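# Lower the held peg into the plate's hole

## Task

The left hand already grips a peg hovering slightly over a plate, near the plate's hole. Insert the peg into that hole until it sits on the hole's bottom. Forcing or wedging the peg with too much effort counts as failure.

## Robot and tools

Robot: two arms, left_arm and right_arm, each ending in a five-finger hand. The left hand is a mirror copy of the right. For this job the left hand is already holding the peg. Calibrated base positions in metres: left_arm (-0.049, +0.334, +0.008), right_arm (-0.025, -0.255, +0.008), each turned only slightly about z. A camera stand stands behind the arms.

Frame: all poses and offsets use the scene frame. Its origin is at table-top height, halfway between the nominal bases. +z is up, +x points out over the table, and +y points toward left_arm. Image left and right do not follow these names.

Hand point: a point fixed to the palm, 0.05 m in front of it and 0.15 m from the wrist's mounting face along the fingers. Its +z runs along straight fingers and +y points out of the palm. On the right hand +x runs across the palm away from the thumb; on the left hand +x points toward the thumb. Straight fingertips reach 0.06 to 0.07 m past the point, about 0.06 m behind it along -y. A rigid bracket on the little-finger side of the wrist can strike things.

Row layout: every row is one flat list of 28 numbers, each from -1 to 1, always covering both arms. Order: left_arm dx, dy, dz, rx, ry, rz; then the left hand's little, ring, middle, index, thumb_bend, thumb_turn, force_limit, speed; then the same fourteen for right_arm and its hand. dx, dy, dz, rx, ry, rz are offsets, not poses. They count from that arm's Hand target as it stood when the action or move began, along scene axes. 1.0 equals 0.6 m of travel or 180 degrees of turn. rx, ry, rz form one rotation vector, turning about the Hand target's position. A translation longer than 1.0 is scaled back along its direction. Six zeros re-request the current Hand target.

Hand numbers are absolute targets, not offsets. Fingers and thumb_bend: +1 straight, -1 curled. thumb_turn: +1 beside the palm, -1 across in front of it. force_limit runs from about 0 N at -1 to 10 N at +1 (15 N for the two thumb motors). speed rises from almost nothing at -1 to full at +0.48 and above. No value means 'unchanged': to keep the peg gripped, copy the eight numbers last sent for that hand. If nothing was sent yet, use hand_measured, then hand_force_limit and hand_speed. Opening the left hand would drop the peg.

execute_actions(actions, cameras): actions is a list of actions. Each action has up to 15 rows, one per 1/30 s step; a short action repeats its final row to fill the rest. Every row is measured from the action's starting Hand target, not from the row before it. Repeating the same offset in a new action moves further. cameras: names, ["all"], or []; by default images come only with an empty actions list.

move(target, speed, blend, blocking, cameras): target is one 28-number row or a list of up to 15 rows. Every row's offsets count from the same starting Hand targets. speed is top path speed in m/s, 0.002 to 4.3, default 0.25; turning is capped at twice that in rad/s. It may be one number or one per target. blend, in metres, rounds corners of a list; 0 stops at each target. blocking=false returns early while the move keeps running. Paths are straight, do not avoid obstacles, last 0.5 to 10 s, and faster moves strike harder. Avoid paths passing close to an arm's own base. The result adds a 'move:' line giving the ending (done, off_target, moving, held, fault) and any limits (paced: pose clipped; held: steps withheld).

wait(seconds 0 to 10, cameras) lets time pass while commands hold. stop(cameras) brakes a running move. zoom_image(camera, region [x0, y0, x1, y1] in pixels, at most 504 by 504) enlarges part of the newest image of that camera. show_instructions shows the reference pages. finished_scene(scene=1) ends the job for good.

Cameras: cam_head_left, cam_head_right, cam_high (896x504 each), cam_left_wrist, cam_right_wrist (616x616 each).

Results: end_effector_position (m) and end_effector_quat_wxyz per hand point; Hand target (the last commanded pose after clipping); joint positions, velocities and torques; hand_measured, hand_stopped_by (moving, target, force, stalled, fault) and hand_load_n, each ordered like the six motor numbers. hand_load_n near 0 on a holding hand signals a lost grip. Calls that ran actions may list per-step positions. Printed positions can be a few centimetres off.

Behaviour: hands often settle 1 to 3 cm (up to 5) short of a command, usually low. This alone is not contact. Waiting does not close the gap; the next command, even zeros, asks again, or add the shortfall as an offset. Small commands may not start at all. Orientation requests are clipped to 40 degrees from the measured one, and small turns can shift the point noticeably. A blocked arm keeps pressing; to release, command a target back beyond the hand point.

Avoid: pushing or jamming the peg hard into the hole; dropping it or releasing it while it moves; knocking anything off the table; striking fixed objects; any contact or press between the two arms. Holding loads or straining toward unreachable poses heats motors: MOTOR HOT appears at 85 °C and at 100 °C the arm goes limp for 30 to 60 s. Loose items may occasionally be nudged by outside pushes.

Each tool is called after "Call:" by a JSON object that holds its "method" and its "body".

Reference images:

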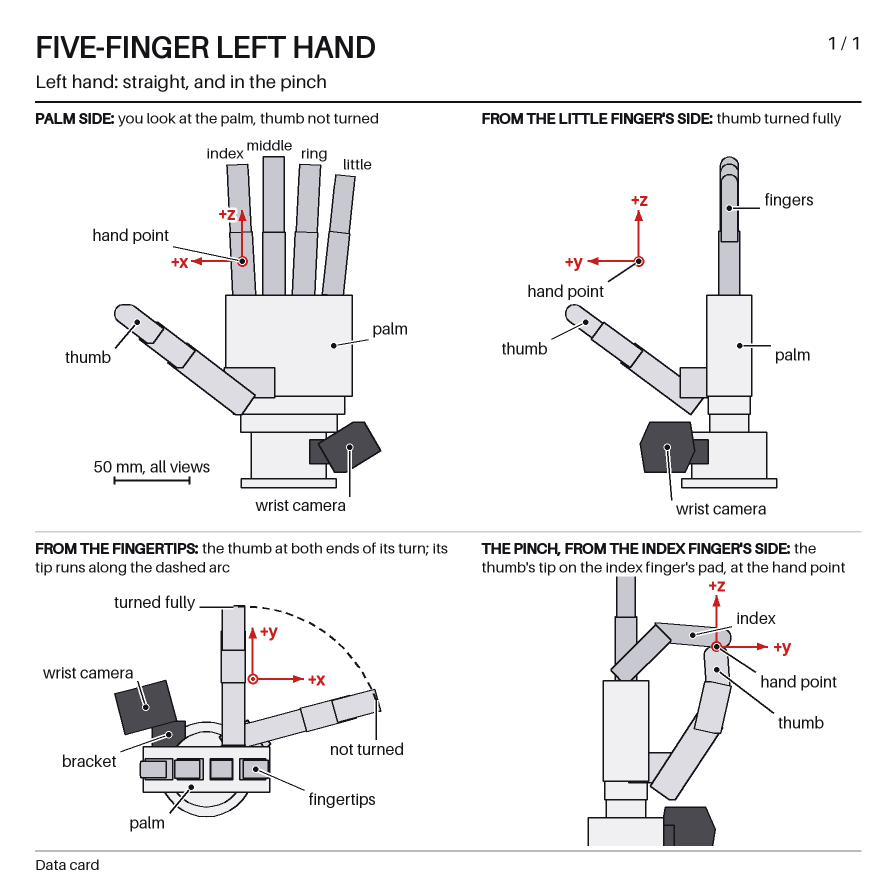

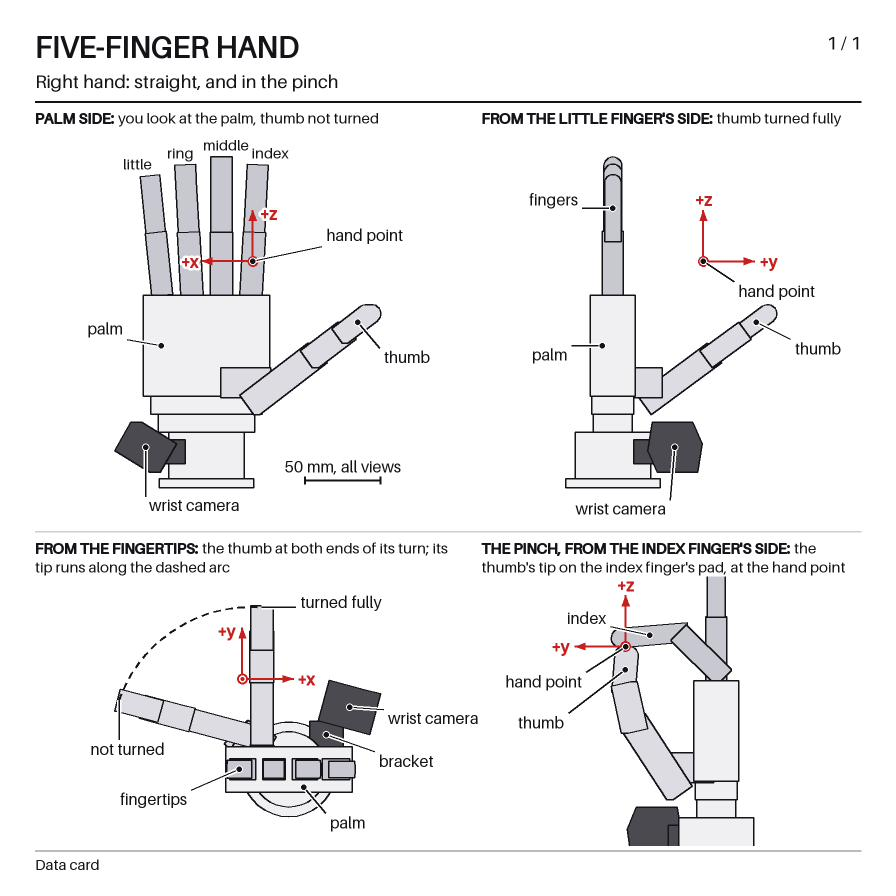

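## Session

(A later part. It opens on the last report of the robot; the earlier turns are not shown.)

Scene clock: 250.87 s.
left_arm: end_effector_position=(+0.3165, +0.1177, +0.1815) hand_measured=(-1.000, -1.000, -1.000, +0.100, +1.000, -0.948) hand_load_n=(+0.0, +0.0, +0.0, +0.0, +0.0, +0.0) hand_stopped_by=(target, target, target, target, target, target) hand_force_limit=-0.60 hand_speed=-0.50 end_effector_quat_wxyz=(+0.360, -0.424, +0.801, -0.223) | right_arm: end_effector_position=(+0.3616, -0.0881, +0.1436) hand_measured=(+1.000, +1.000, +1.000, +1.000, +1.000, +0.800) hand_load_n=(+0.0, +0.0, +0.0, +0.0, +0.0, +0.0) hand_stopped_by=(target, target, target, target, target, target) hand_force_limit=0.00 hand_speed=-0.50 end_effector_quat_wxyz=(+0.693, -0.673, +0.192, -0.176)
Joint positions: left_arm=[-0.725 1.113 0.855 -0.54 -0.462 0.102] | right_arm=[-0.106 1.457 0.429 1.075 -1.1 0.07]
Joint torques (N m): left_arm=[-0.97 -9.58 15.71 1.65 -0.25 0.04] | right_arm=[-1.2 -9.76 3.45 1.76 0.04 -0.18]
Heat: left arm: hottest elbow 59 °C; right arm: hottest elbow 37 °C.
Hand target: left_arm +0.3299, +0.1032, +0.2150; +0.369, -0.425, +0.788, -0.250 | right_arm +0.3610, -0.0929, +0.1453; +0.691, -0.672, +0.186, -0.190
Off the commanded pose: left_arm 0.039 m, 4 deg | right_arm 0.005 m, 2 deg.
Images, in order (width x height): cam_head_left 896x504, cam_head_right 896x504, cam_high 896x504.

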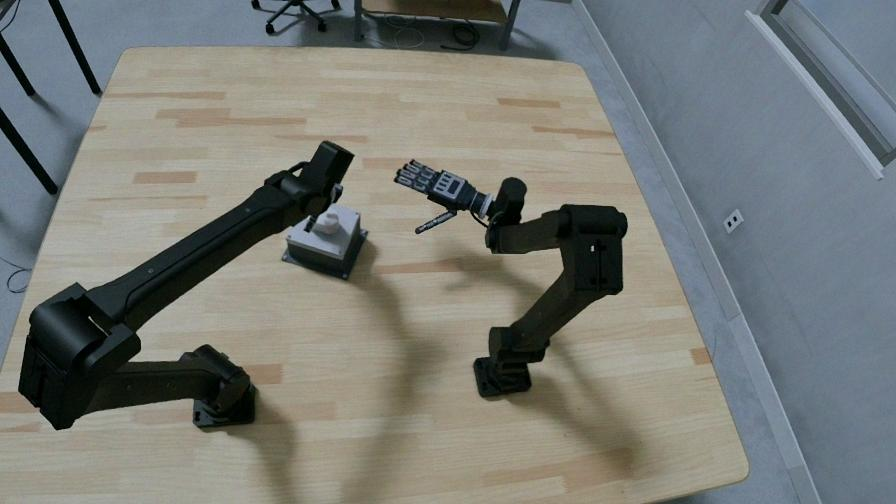

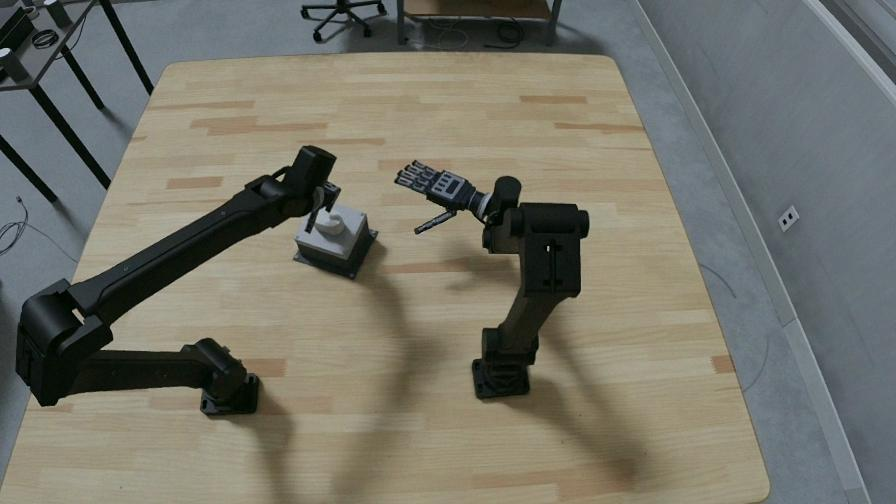

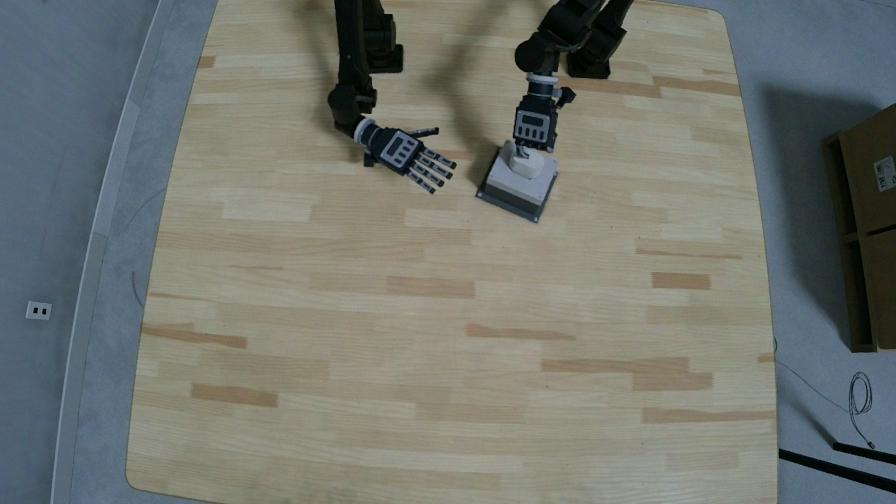

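Call:
{"method": "move", "body": {"target": [-0.013,0.016,-0.05,0,0,0,-1,-1,-1,0.1,1,-0.948,-0.6,-0.5,0,0,0,0,0,0,1,1,1,1,1,0.8,0,-0.5], "speed": 0.05, "cameras": ["cam_left_wrist","cam_right_wrist","cam_high"]}}

Call:
{"method": "zoom_image", "body": {"camera": "cam_right_wrist", "region": [190, 240, 340, 380]}}

Call:
{"method": "zoom_image", "body": {"camera": "cam_high", "region": [490, 130, 570, 200]}}

Scene clock: 253.67 s.
left_arm: end_effector_position=(+0.3235, +0.1113, +0.1879) hand_measured=(-1.000, -1.000, -1.000, +0.100, +1.000, -0.948) hand_load_n=(+0.0, +0.0, +0.0, +0.5, +0.0, +0.5) hand_stopped_by=(target, target, target, target, target, target) hand_force_limit=-0.60 hand_speed=-0.50 end_effector_quat_wxyz=(+0.369, -0.425, +0.789, -0.247) | right_arm: end_effector_position=(+0.3616, -0.0881, +0.1436) hand_measured=(+1.000, +1.000, +1.000, +1.000, +1.000, +0.800) hand_load_n=(-0.5, +0.0, +0.0, -0.5, +0.0, +0.0) hand_stopped_by=(target, target, target, target, target, target) hand_force_limit=0.00 hand_speed=-0.50 end_effector_quat_wxyz=(+0.693, -0.673, +0.192, -0.176)
Joint positions: left_arm=[-0.725 1.105 0.846 -0.484 -0.458 0.102] | right_arm=[-0.106 1.457 0.429 1.075 -1.1 0.07]
Joint torques (N m): left_arm=[-0.5 -9.88 8.96 2.85 -0.15 0.1] | right_arm=[-1.26 -9.82 3.47 1.76 0.03 -0.19]
Heat: left arm: hottest elbow 60 °C; right arm: hottest elbow 37 °C.
Hand target: left_arm +0.3221, +0.1128, +0.1850; +0.369, -0.425, +0.788, -0.250 | right_arm +0.3610, -0.0929, +0.1453; +0.691, -0.672, +0.186, -0.190
Off the commanded pose: left_arm 0.004 m, 0 deg | right_arm 0.005 m, 2 deg.
move: done
Images, in order (width x height): cam_high 896x504, cam_left_wrist 616x616, cam_right_wrist 616x616.

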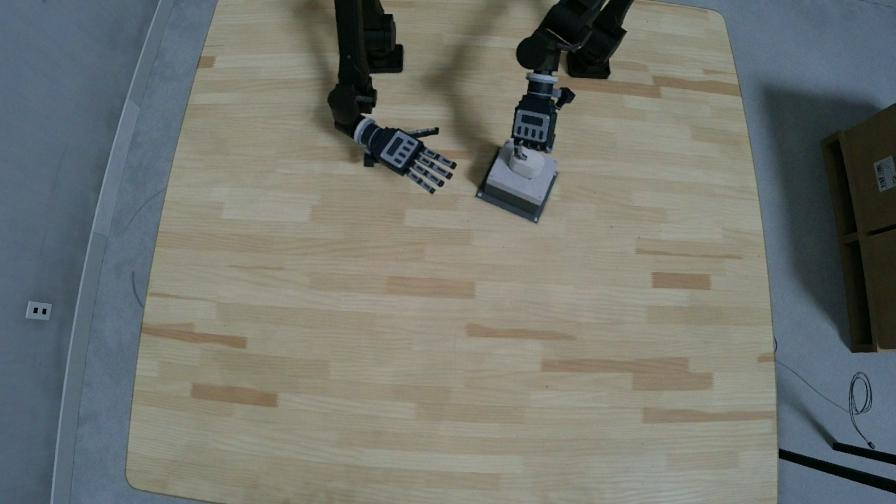

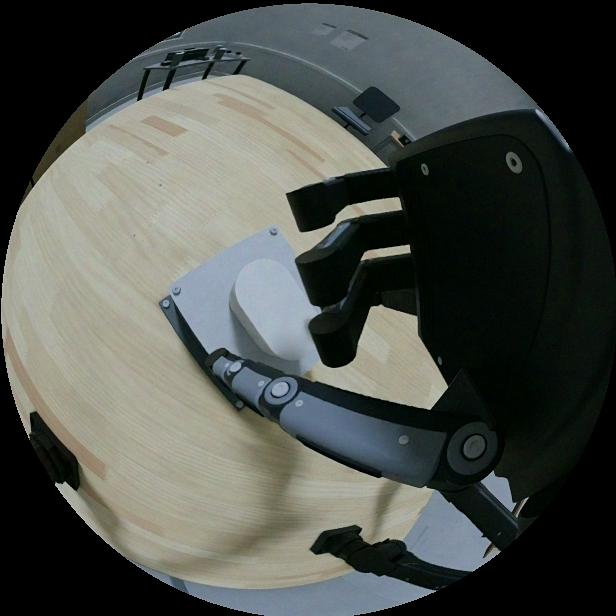

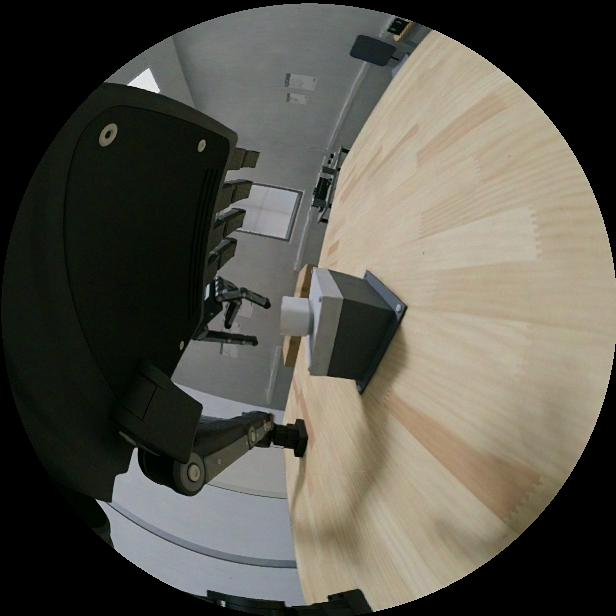

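Scaled by 3.360 from the camera's 616x616 image, which has a finer 880x880 frame.

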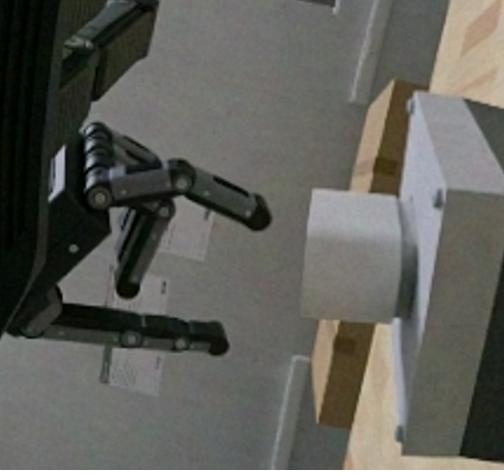

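Scaled by 6.300.

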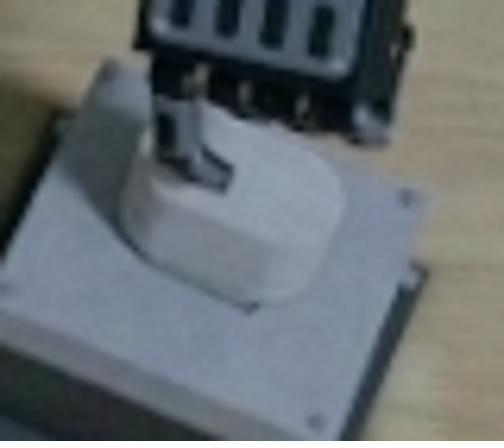

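Call:
{"method": "move", "body": {"target": [-0.015,0.018,-0.013,0,0,0,-1,-1,-1,0.1,1,-0.948,-0.6,-0.5,0,0,0,0,0,0,1,1,1,1,1,0.8,0,-0.5], "speed": 0.05, "cameras": ["cam_left_wrist","cam_right_wrist","cam_high"]}}

Call:
{"method": "zoom_image", "body": {"camera": "cam_right_wrist", "region": [190, 240, 340, 380]}}

Call:
{"method": "zoom_image", "body": {"camera": "cam_high", "region": [490, 130, 570, 200]}}

Scene clock: 255.97 s.
left_arm: end_effector_position=(+0.3134, +0.1193, +0.1803) hand_measured=(-1.000, -1.000, -1.000, +0.100, +1.000, -0.948) hand_load_n=(+0.0, +0.0, +0.0, +0.0, +0.0, +0.0) hand_stopped_by=(target, target, target, target, target, target) hand_force_limit=-0.60 hand_speed=-0.50 end_effector_quat_wxyz=(+0.367, -0.425, +0.789, -0.249) | right_arm: end_effector_position=(+0.3616, -0.0881, +0.1436) hand_measured=(+1.000, +1.000, +1.000, +1.000, +1.000, +0.800) hand_load_n=(+0.0, +0.0, +0.0, +0.0, +0.0, +0.0) hand_stopped_by=(target, target, target, target, target, target) hand_force_limit=0.00 hand_speed=-0.50 end_effector_quat_wxyz=(+0.693, -0.673, +0.192, -0.176)
Joint positions: left_arm=[-0.722 1.07 0.801 -0.471 -0.452 0.102] | right_arm=[-0.106 1.457 0.429 1.075 -1.1 0.07]
Joint torques (N m): left_arm=[-0.09 -9.23 8.94 2.58 -0.15 0.14] | right_arm=[-1.26 -9.76 3.47 1.76 0.03 -0.19]
Heat: left arm: hottest elbow 60 °C; right arm: hottest elbow 37 °C.
Hand target: left_arm +0.3131, +0.1236, +0.1771; +0.369, -0.425, +0.788, -0.250 | right_arm +0.3610, -0.0929, +0.1453; +0.691, -0.672, +0.186, -0.190
Off the commanded pose: left_arm 0.005 m, 0 deg | right_arm 0.005 m, 2 deg.
move: done
Images, in order (width x height): cam_high 896x504, cam_left_wrist 616x616, cam_right_wrist 616x616.

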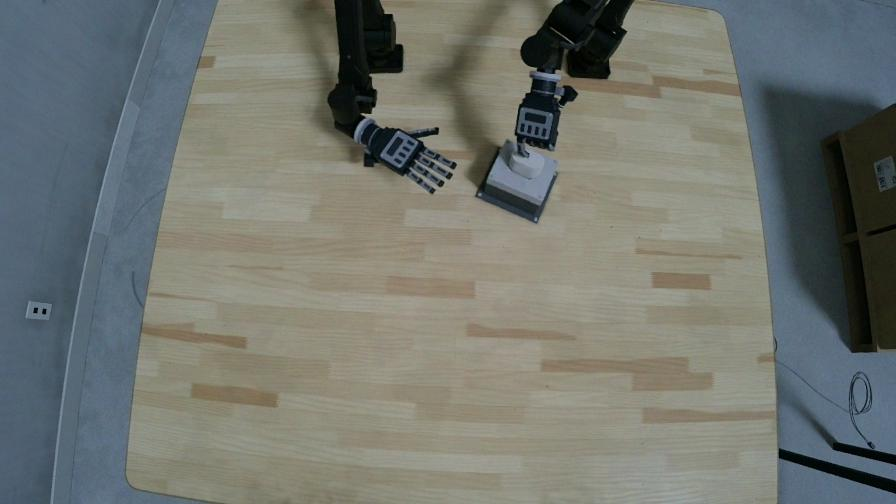

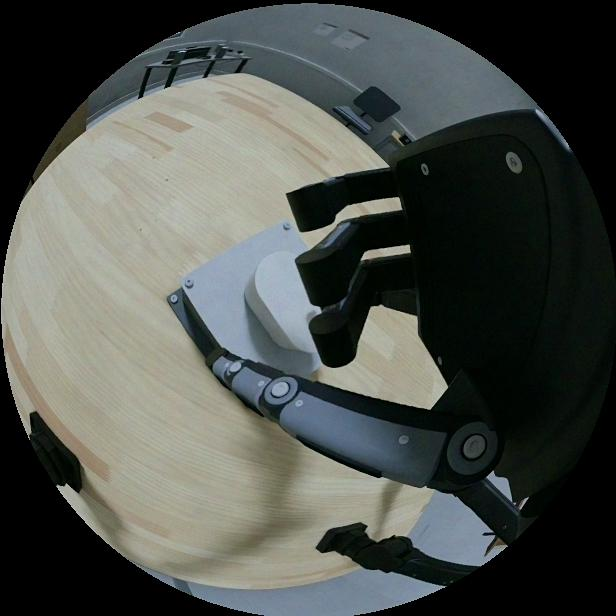

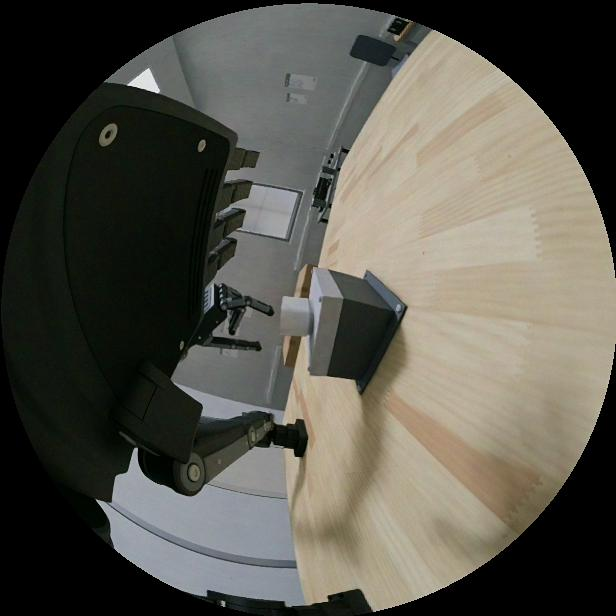

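Scaled by 3.360 from the camera's 616x616 image, which has a finer 880x880 frame.

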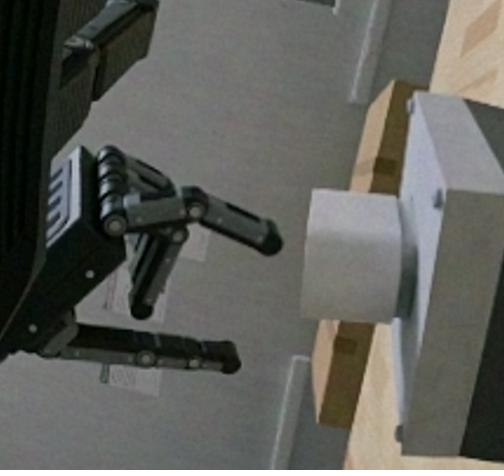

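Scaled by 6.300.

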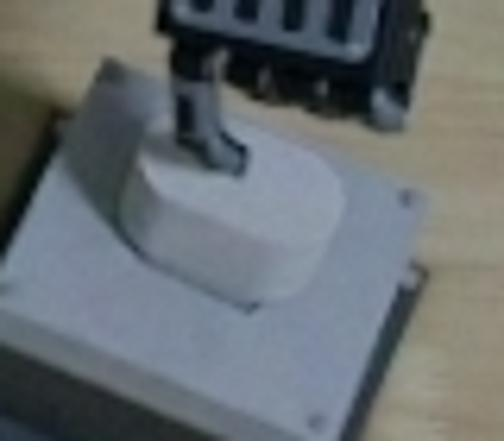

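Call:
{"method": "move", "body": {"target": [0,0,-0.011,0,0,0,-1,-1,-1,0.1,1,-0.948,-0.6,-0.5,0,0,0,0,0,0,1,1,1,1,1,0.8,0,-0.5], "speed": 0.04, "cameras": ["cam_right_wrist"]}}

Call:
{"method": "zoom_image", "body": {"camera": "cam_right_wrist", "region": [250, 270, 330, 350]}}

Scene clock: 257.43 s.
left_arm: end_effector_position=(+0.3132, +0.1195, +0.1757) hand_measured=(-1.000, -1.000, -1.000, +0.100, +1.000, -0.948) hand_load_n=(+0.0, +0.0, +0.0, +0.0, +0.0, +0.0) hand_stopped_by=(target, target, target, target, target, target) hand_force_limit=-0.60 hand_speed=-0.50 end_effector_quat_wxyz=(+0.368, -0.425, +0.788, -0.251) | right_arm: end_effector_position=(+0.3616, -0.0881, +0.1436) hand_measured=(+1.000, +1.000, +1.000, +1.000, +1.000, +0.800) hand_load_n=(-0.5, +0.0, +0.0, +0.0, +0.0, -0.5) hand_stopped_by=(target, target, target, target, target, target) hand_force_limit=0.00 hand_speed=-0.50 end_effector_quat_wxyz=(+0.693, -0.673, +0.192, -0.176)
Joint positions: left_arm=[-0.722 1.07 0.787 -0.451 -0.452 0.102] | right_arm=[-0.106 1.457 0.429 1.075 -1.1 0.07]
Joint torques (N m): left_arm=[-0.03 -8.7 8.91 2.62 -0.14 0.13] | right_arm=[-1.26 -9.76 3.47 1.77 0.03 -0.19]
Heat: left arm: hottest elbow 59 °C; right arm: hottest elbow 37 °C.
Hand target: left_arm +0.3131, +0.1237, +0.1704; +0.369, -0.425, +0.788, -0.250 | right_arm +0.3610, -0.0929, +0.1453; +0.691, -0.672, +0.186, -0.190
Off the commanded pose: left_arm 0.007 m, 0 deg | right_arm 0.005 m, 2 deg.
move: done
Images, in order (width x height): cam_right_wrist 616x616.

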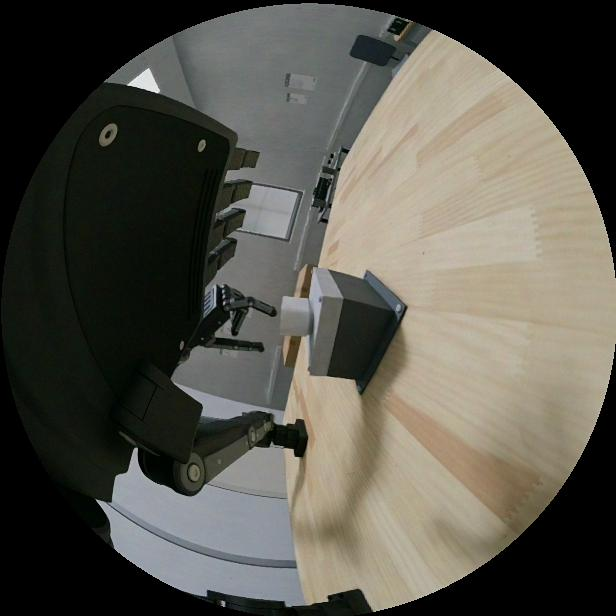

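Scaled by 6.300 from the camera's 616x616 image, which has a finer 880x880 frame.

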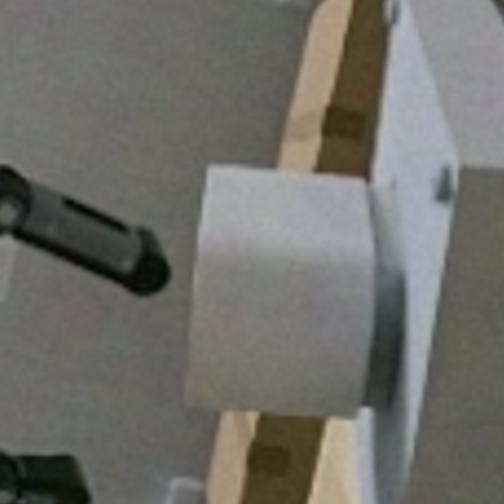

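Call:
{"method": "move", "body": {"target": [0,0,-0.009,0,0,0,-1,-1,-1,0.1,1,-0.948,-0.6,-0.5,0,0,0,0,0,0,1,1,1,1,1,0.8,0,-0.5], "speed": 0.03, "cameras": ["cam_right_wrist"]}}

Call:
{"method": "zoom_image", "body": {"camera": "cam_right_wrist", "region": [250, 270, 330, 350]}}

Scene clock: 258.97 s.
left_arm: end_effector_position=(+0.3130, +0.1196, +0.1723) hand_measured=(-1.000, -1.000, -1.000, +0.100, +1.000, -0.948) hand_load_n=(+0.0, +0.0, +0.0, +0.0, +0.0, +0.5) hand_stopped_by=(target, target, target, target, target, target) hand_force_limit=-0.60 hand_speed=-0.50 end_effector_quat_wxyz=(+0.369, -0.425, +0.787, -0.253) | right_arm: end_effector_position=(+0.3616, -0.0881, +0.1436) hand_measured=(+1.000, +1.000, +1.000, +1.000, +1.000, +0.800) hand_load_n=(+0.0, +0.0, +0.0, -0.5, +0.0, -0.5) hand_stopped_by=(target, target, target, target, target, target) hand_force_limit=0.00 hand_speed=-0.50 end_effector_quat_wxyz=(+0.693, -0.673, +0.192, -0.176)
Joint positions: left_arm=[-0.722 1.07 0.775 -0.435 -0.452 0.102] | right_arm=[-0.106 1.457 0.429 1.075 -1.1 0.07]
Joint torques (N m): left_arm=[-0.09 -8.18 8.9 2.77 -0.14 0.14] | right_arm=[-1.26 -9.76 3.47 1.76 0.04 -0.19]
Heat: left arm: hottest elbow 59 °C; right arm: hottest elbow 37 °C.
Hand target: left_arm +0.3131, +0.1237, +0.1650; +0.369, -0.425, +0.788, -0.250 | right_arm +0.3610, -0.0929, +0.1453; +0.691, -0.672, +0.186, -0.190
Off the commanded pose: left_arm 0.008 m, 0 deg | right_arm 0.005 m, 2 deg.
move: done
Images, in order (width x height): cam_right_wrist 616x616.

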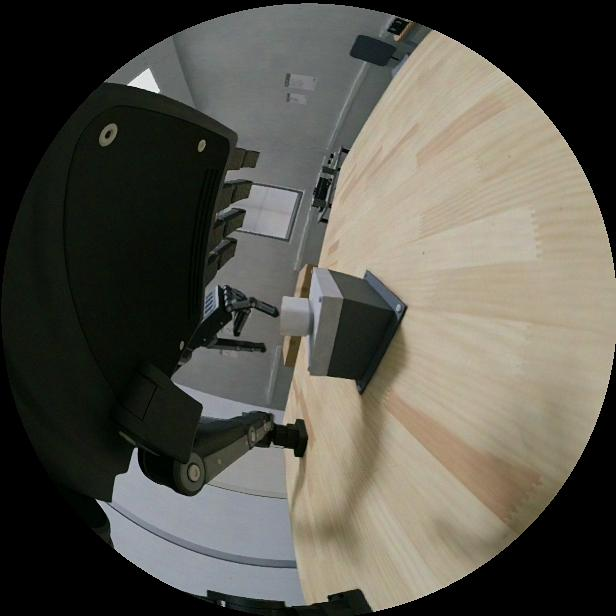

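Scaled by 6.300 from the camera's 616x616 image, which has a finer 880x880 frame.

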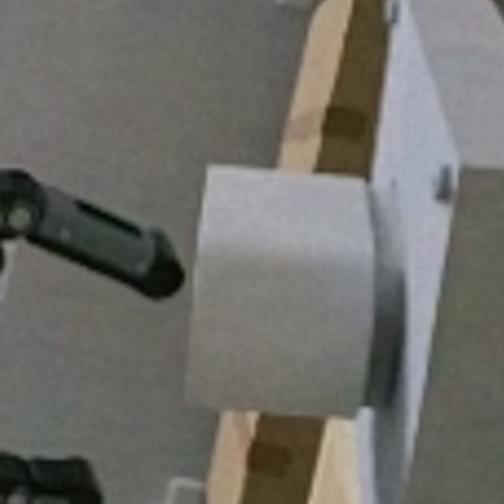

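Call:
{"method": "move", "body": {"target": [0,0,-0.008,0,0,0,-1,-1,-1,0.1,1,-0.948,-0.6,-0.5,0,0,0,0,0,0,1,1,1,1,1,0.8,0,-0.5], "speed": 0.03, "cameras": ["cam_right_wrist"]}}

Call:
{"method": "zoom_image", "body": {"camera": "cam_right_wrist", "region": [250, 270, 330, 350]}}

Scene clock: 260.60 s.
left_arm: end_effector_position=(+0.3130, +0.1197, +0.1694) hand_measured=(-1.000, -1.000, -1.000, +0.100, +1.000, -0.948) hand_load_n=(+0.0, +0.0, +0.0, +0.0, +0.0, +0.0) hand_stopped_by=(target, target, target, target, target, target) hand_force_limit=-0.60 hand_speed=-0.50 end_effector_quat_wxyz=(+0.370, -0.425, +0.786, -0.255) | right_arm: end_effector_position=(+0.3616, -0.0881, +0.1436) hand_measured=(+1.000, +1.000, +1.000, +1.000, +1.000, +0.800) hand_load_n=(+0.0, +0.0, +0.0, +0.0, +0.0, +0.0) hand_stopped_by=(target, target, target, target, target, target) hand_force_limit=0.00 hand_speed=-0.50 end_effector_quat_wxyz=(+0.693, -0.673, +0.192, -0.176)
Joint positions: left_arm=[-0.722 1.07 0.766 -0.421 -0.452 0.102] | right_arm=[-0.106 1.457 0.429 1.075 -1.1 0.07]
Joint torques (N m): left_arm=[-0.26 -7.77 8.83 2.71 -0.14 0.14] | right_arm=[-1.2 -9.76 3.47 1.77 0.03 -0.19]
Heat: left arm: hottest elbow 59 °C; right arm: hottest elbow 37 °C.
Hand target: left_arm +0.3131, +0.1237, +0.1603; +0.369, -0.425, +0.788, -0.250 | right_arm +0.3610, -0.0929, +0.1453; +0.691, -0.672, +0.186, -0.190
Off the commanded pose: left_arm 0.010 m, 1 deg | right_arm 0.005 m, 2 deg.
move: done
Images, in order (width x height): cam_right_wrist 616x616.

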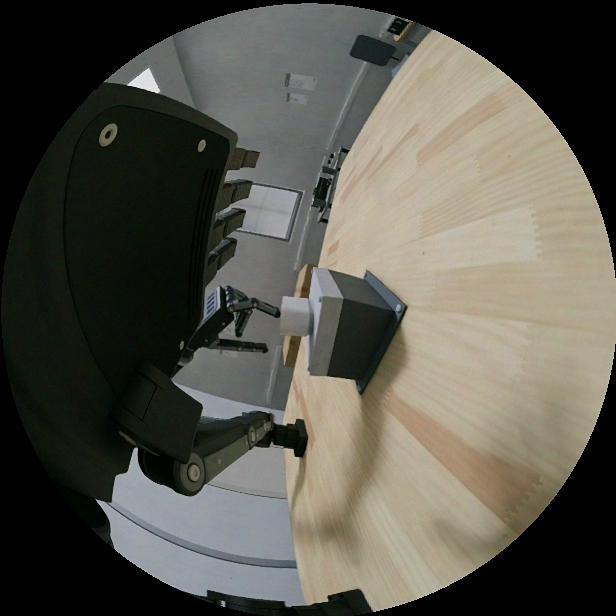

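Scaled by 6.300 from the camera's 616x616 image, which has a finer 880x880 frame.

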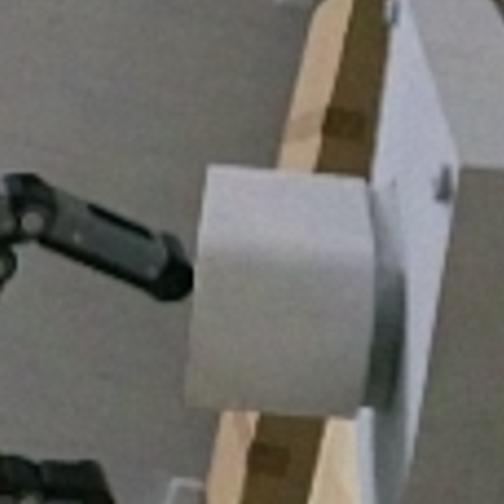

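Call:
{"method": "move", "body": {"target": [0,0,-0.009,0,0,0,-1,-1,-1,0.1,1,-0.948,-0.6,-0.5,0,0,0,0,0,0,1,1,1,1,1,0.8,0,-0.5], "speed": 0.03, "cameras": ["cam_right_wrist"]}}

Call:
{"method": "zoom_image", "body": {"camera": "cam_right_wrist", "region": [250, 270, 330, 350]}}

Scene clock: 261.90 s.
left_arm: end_effector_position=(+0.3142, +0.1187, +0.1685) hand_measured=(-1.000, -1.000, -1.000, +0.100, +1.000, -0.948) hand_load_n=(+0.0, +0.0, +0.0, -1.5, +0.0, +0.0) hand_stopped_by=(target, target, target, target, target, target) hand_force_limit=-0.60 hand_speed=-0.50 end_effector_quat_wxyz=(+0.372, -0.425, +0.784, -0.259) | right_arm: end_effector_position=(+0.3616, -0.0881, +0.1436) hand_measured=(+1.000, +1.000, +1.000, +1.000, +1.000, +0.800) hand_load_n=(+0.0, +0.0, +0.0, +0.0, +0.0, -0.5) hand_stopped_by=(target, target, target, target, target, target) hand_force_limit=0.00 hand_speed=-0.50 end_effector_quat_wxyz=(+0.693, -0.673, +0.192, -0.176)
Joint positions: left_arm=[-0.722 1.07 0.759 -0.403 -0.452 0.102] | right_arm=[-0.106 1.457 0.429 1.075 -1.1 0.07]
Joint torques (N m): left_arm=[-0.21 -7.24 8.47 2.76 -0.14 0.14] | right_arm=[-1.2 -9.82 3.45 1.77 0.04 -0.19]
Heat: left arm: hottest elbow 59 °C; right arm: hottest elbow 37 °C.
Hand target: left_arm +0.3131, +0.1237, +0.1548; +0.369, -0.425, +0.788, -0.250 | right_arm +0.3610, -0.0929, +0.1453; +0.691, -0.672, +0.186, -0.190
Off the commanded pose: left_arm 0.015 m, 1 deg | right_arm 0.005 m, 2 deg.
move: off_target (left_arm)
Images, in order (width x height): cam_right_wrist 616x616.

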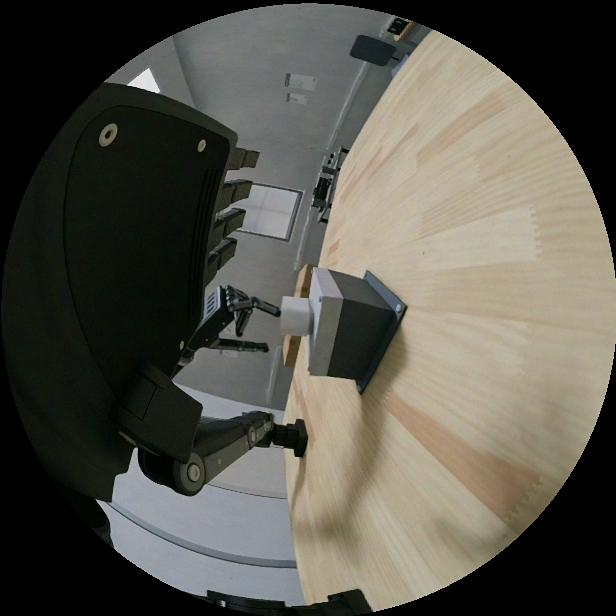

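Scaled by 6.300 from the camera's 616x616 image, which has a finer 880x880 frame.

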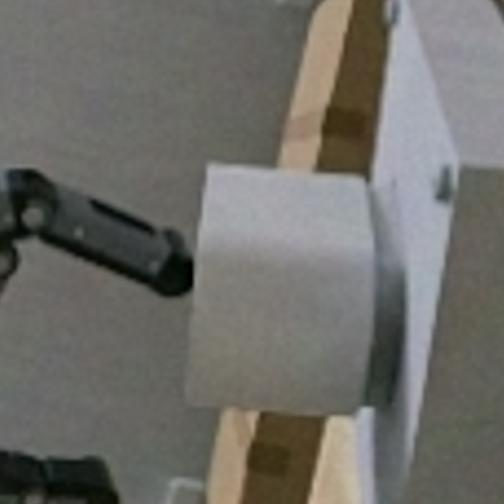

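Call:
{"method": "move", "body": {"target": [-0.002,0.001,-0.009,0,0,0,-1,-1,-1,0.1,1,-0.948,-0.6,-0.5,0,0,0,0,0,0,1,1,1,1,1,0.8,0,-0.5], "speed": 0.03, "cameras": ["cam_right_wrist"]}}

Call:
{"method": "zoom_image", "body": {"camera": "cam_right_wrist", "region": [250, 270, 330, 350]}}

Scene clock: 263.67 s.
left_arm: end_effector_position=(+0.3155, +0.1177, +0.1678) hand_measured=(-1.000, -1.000, -1.000, +0.100, +1.000, -0.948) hand_load_n=(+0.0, +0.0, +0.0, -3.5, +0.0, +0.0) hand_stopped_by=(target, target, target, target, target, target) hand_force_limit=-0.60 hand_speed=-0.50 end_effector_quat_wxyz=(+0.374, -0.425, +0.781, -0.264) | right_arm: end_effector_position=(+0.3616, -0.0881, +0.1436) hand_measured=(+1.000, +1.000, +1.000, +1.000, +1.000, +0.800) hand_load_n=(-0.5, +0.0, +0.0, +0.0, +0.0, -0.5) hand_stopped_by=(target, target, target, target, target, target) hand_force_limit=0.00 hand_speed=-0.50 end_effector_quat_wxyz=(+0.693, -0.673, +0.192, -0.176)
Joint positions: left_arm=[-0.722 1.07 0.752 -0.384 -0.452 0.103] | right_arm=[-0.106 1.457 0.429 1.075 -1.1 0.07]
Joint torques (N m): left_arm=[-0.15 -7.12 7.88 2.52 -0.16 0.13] | right_arm=[-1.26 -9.76 3.45 1.76 0.04 -0.19]
Heat: left arm: hottest elbow 59 °C; right arm: hottest elbow 37 °C.
Hand target: left_arm +0.3119, +0.1242, +0.1494; +0.369, -0.425, +0.788, -0.250 | right_arm +0.3610, -0.0929, +0.1453; +0.691, -0.672, +0.186, -0.190
Off the commanded pose: left_arm 0.020 m, 2 deg | right_arm 0.005 m, 2 deg.
move: off_target (left_arm)
Images, in order (width x height): cam_right_wrist 616x616.

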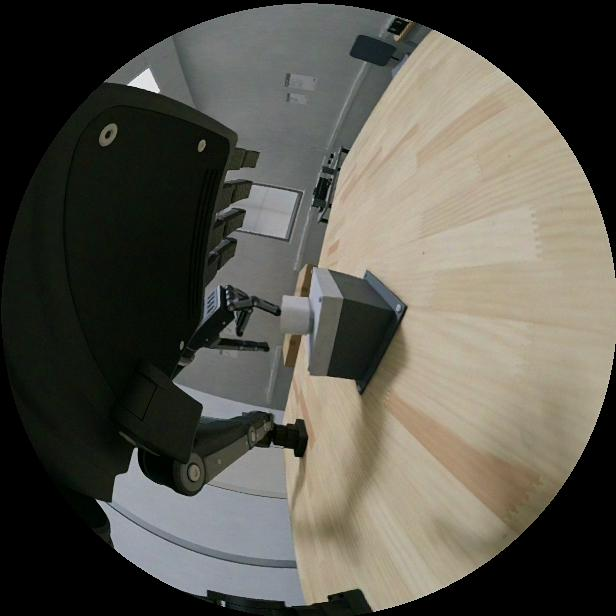

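Scaled by 6.300 from the camera's 616x616 image, which has a finer 880x880 frame.

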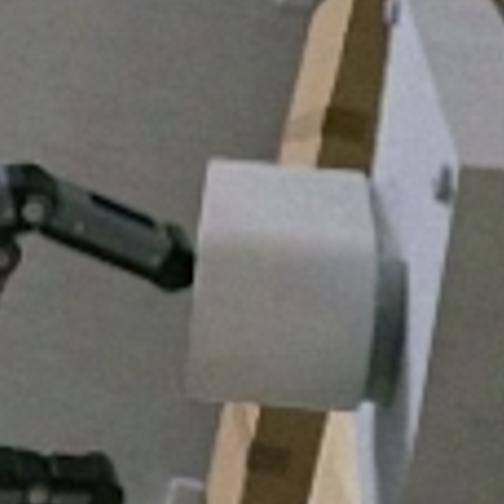

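Call:
{"method": "move", "body": {"target": [[0,0,0.02,0,0,0,-1,-1,-1,0.1,1,-0.948,-0.6,-0.5,0,0,0,0,0,0,1,1,1,1,1,0.8,0,-0.5],[0.005,0,0.18,0,0,0,-1,-1,-1,0.1,1,-0.948,-0.6,-0.5,0,0,0,0,0,0,1,1,1,1,1,0.8,0,-0.5]], "speed": 0.08, "blend": [0.01,0], "cameras": ["cam_left_wrist","cam_right_wrist"]}}

Call:
{"method": "zoom_image", "body": {"camera": "cam_right_wrist", "region": [250, 270, 330, 350]}}

Call:
{"method": "zoom_image", "body": {"camera": "cam_left_wrist", "region": [220, 220, 400, 400]}}

Scene clock: 267.27 s.
left_arm: end_effector_position=(+0.3013, +0.1308, +0.2233) hand_measured=(-1.000, -1.000, -1.000, +0.100, +1.000, -0.948) hand_load_n=(+0.0, +0.0, +0.0, +0.0, +0.0, +0.0) hand_stopped_by=(target, target, target, target, target, target) hand_force_limit=-0.60 hand_speed=-0.50 end_effector_quat_wxyz=(+0.358, -0.424, +0.800, -0.228) | right_arm: end_effector_position=(+0.3616, -0.0881, +0.1436) hand_measured=(+1.000, +1.000, +1.000, +1.000, +1.000, +0.800) hand_load_n=(+0.0, +0.0, +0.0, -0.5, +0.0, -0.5) hand_stopped_by=(target, target, target, target, target, target) hand_force_limit=0.00 hand_speed=-0.50 end_effector_quat_wxyz=(+0.693, -0.673, +0.192, -0.176)
Joint positions: left_arm=[-0.718 1.025 0.906 -0.671 -0.449 0.105] | right_arm=[-0.106 1.457 0.429 1.075 -1.1 0.07]
Joint torques (N m): left_arm=[-0.09 -8.53 16.06 1.63 -0.16 0.16] | right_arm=[-1.26 -9.76 3.47 1.76 0.03 -0.19]
Heat: left arm: hottest elbow 59 °C; right arm: hottest elbow 37 °C.
Hand target: left_arm +0.3148, +0.1242, +0.2574; +0.369, -0.425, +0.788, -0.250 | right_arm +0.3610, -0.0929, +0.1453; +0.691, -0.672, +0.186, -0.190
Off the commanded pose: left_arm 0.037 m, 3 deg | right_arm 0.005 m, 2 deg.
move: off_target (left_arm); blend cut to 0.0058 m at target 1
Images, in order (width x height): cam_left_wrist 616x616, cam_right_wrist 616x616.

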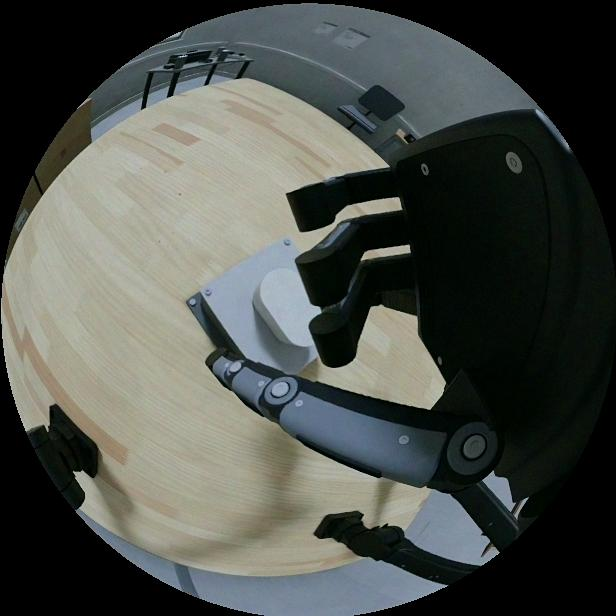

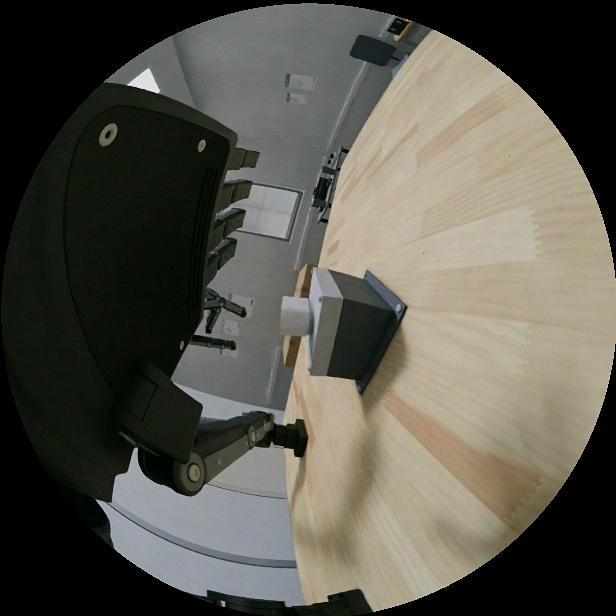

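Scaled by 6.300 from the camera's 616x616 image, which has a finer 880x880 frame.

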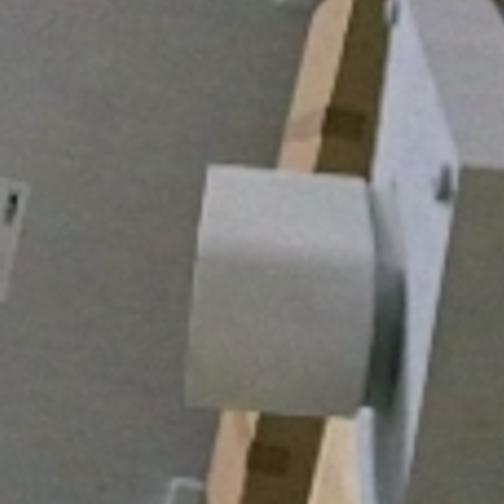

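Scaled by 2.800 from the camera's 616x616 image, which has a finer 880x880 frame.

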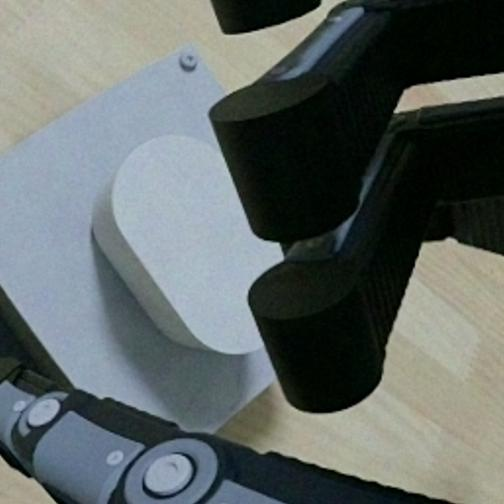

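Call:
{"method": "finished_scene", "body": {}}

The scene is finished: the task was done.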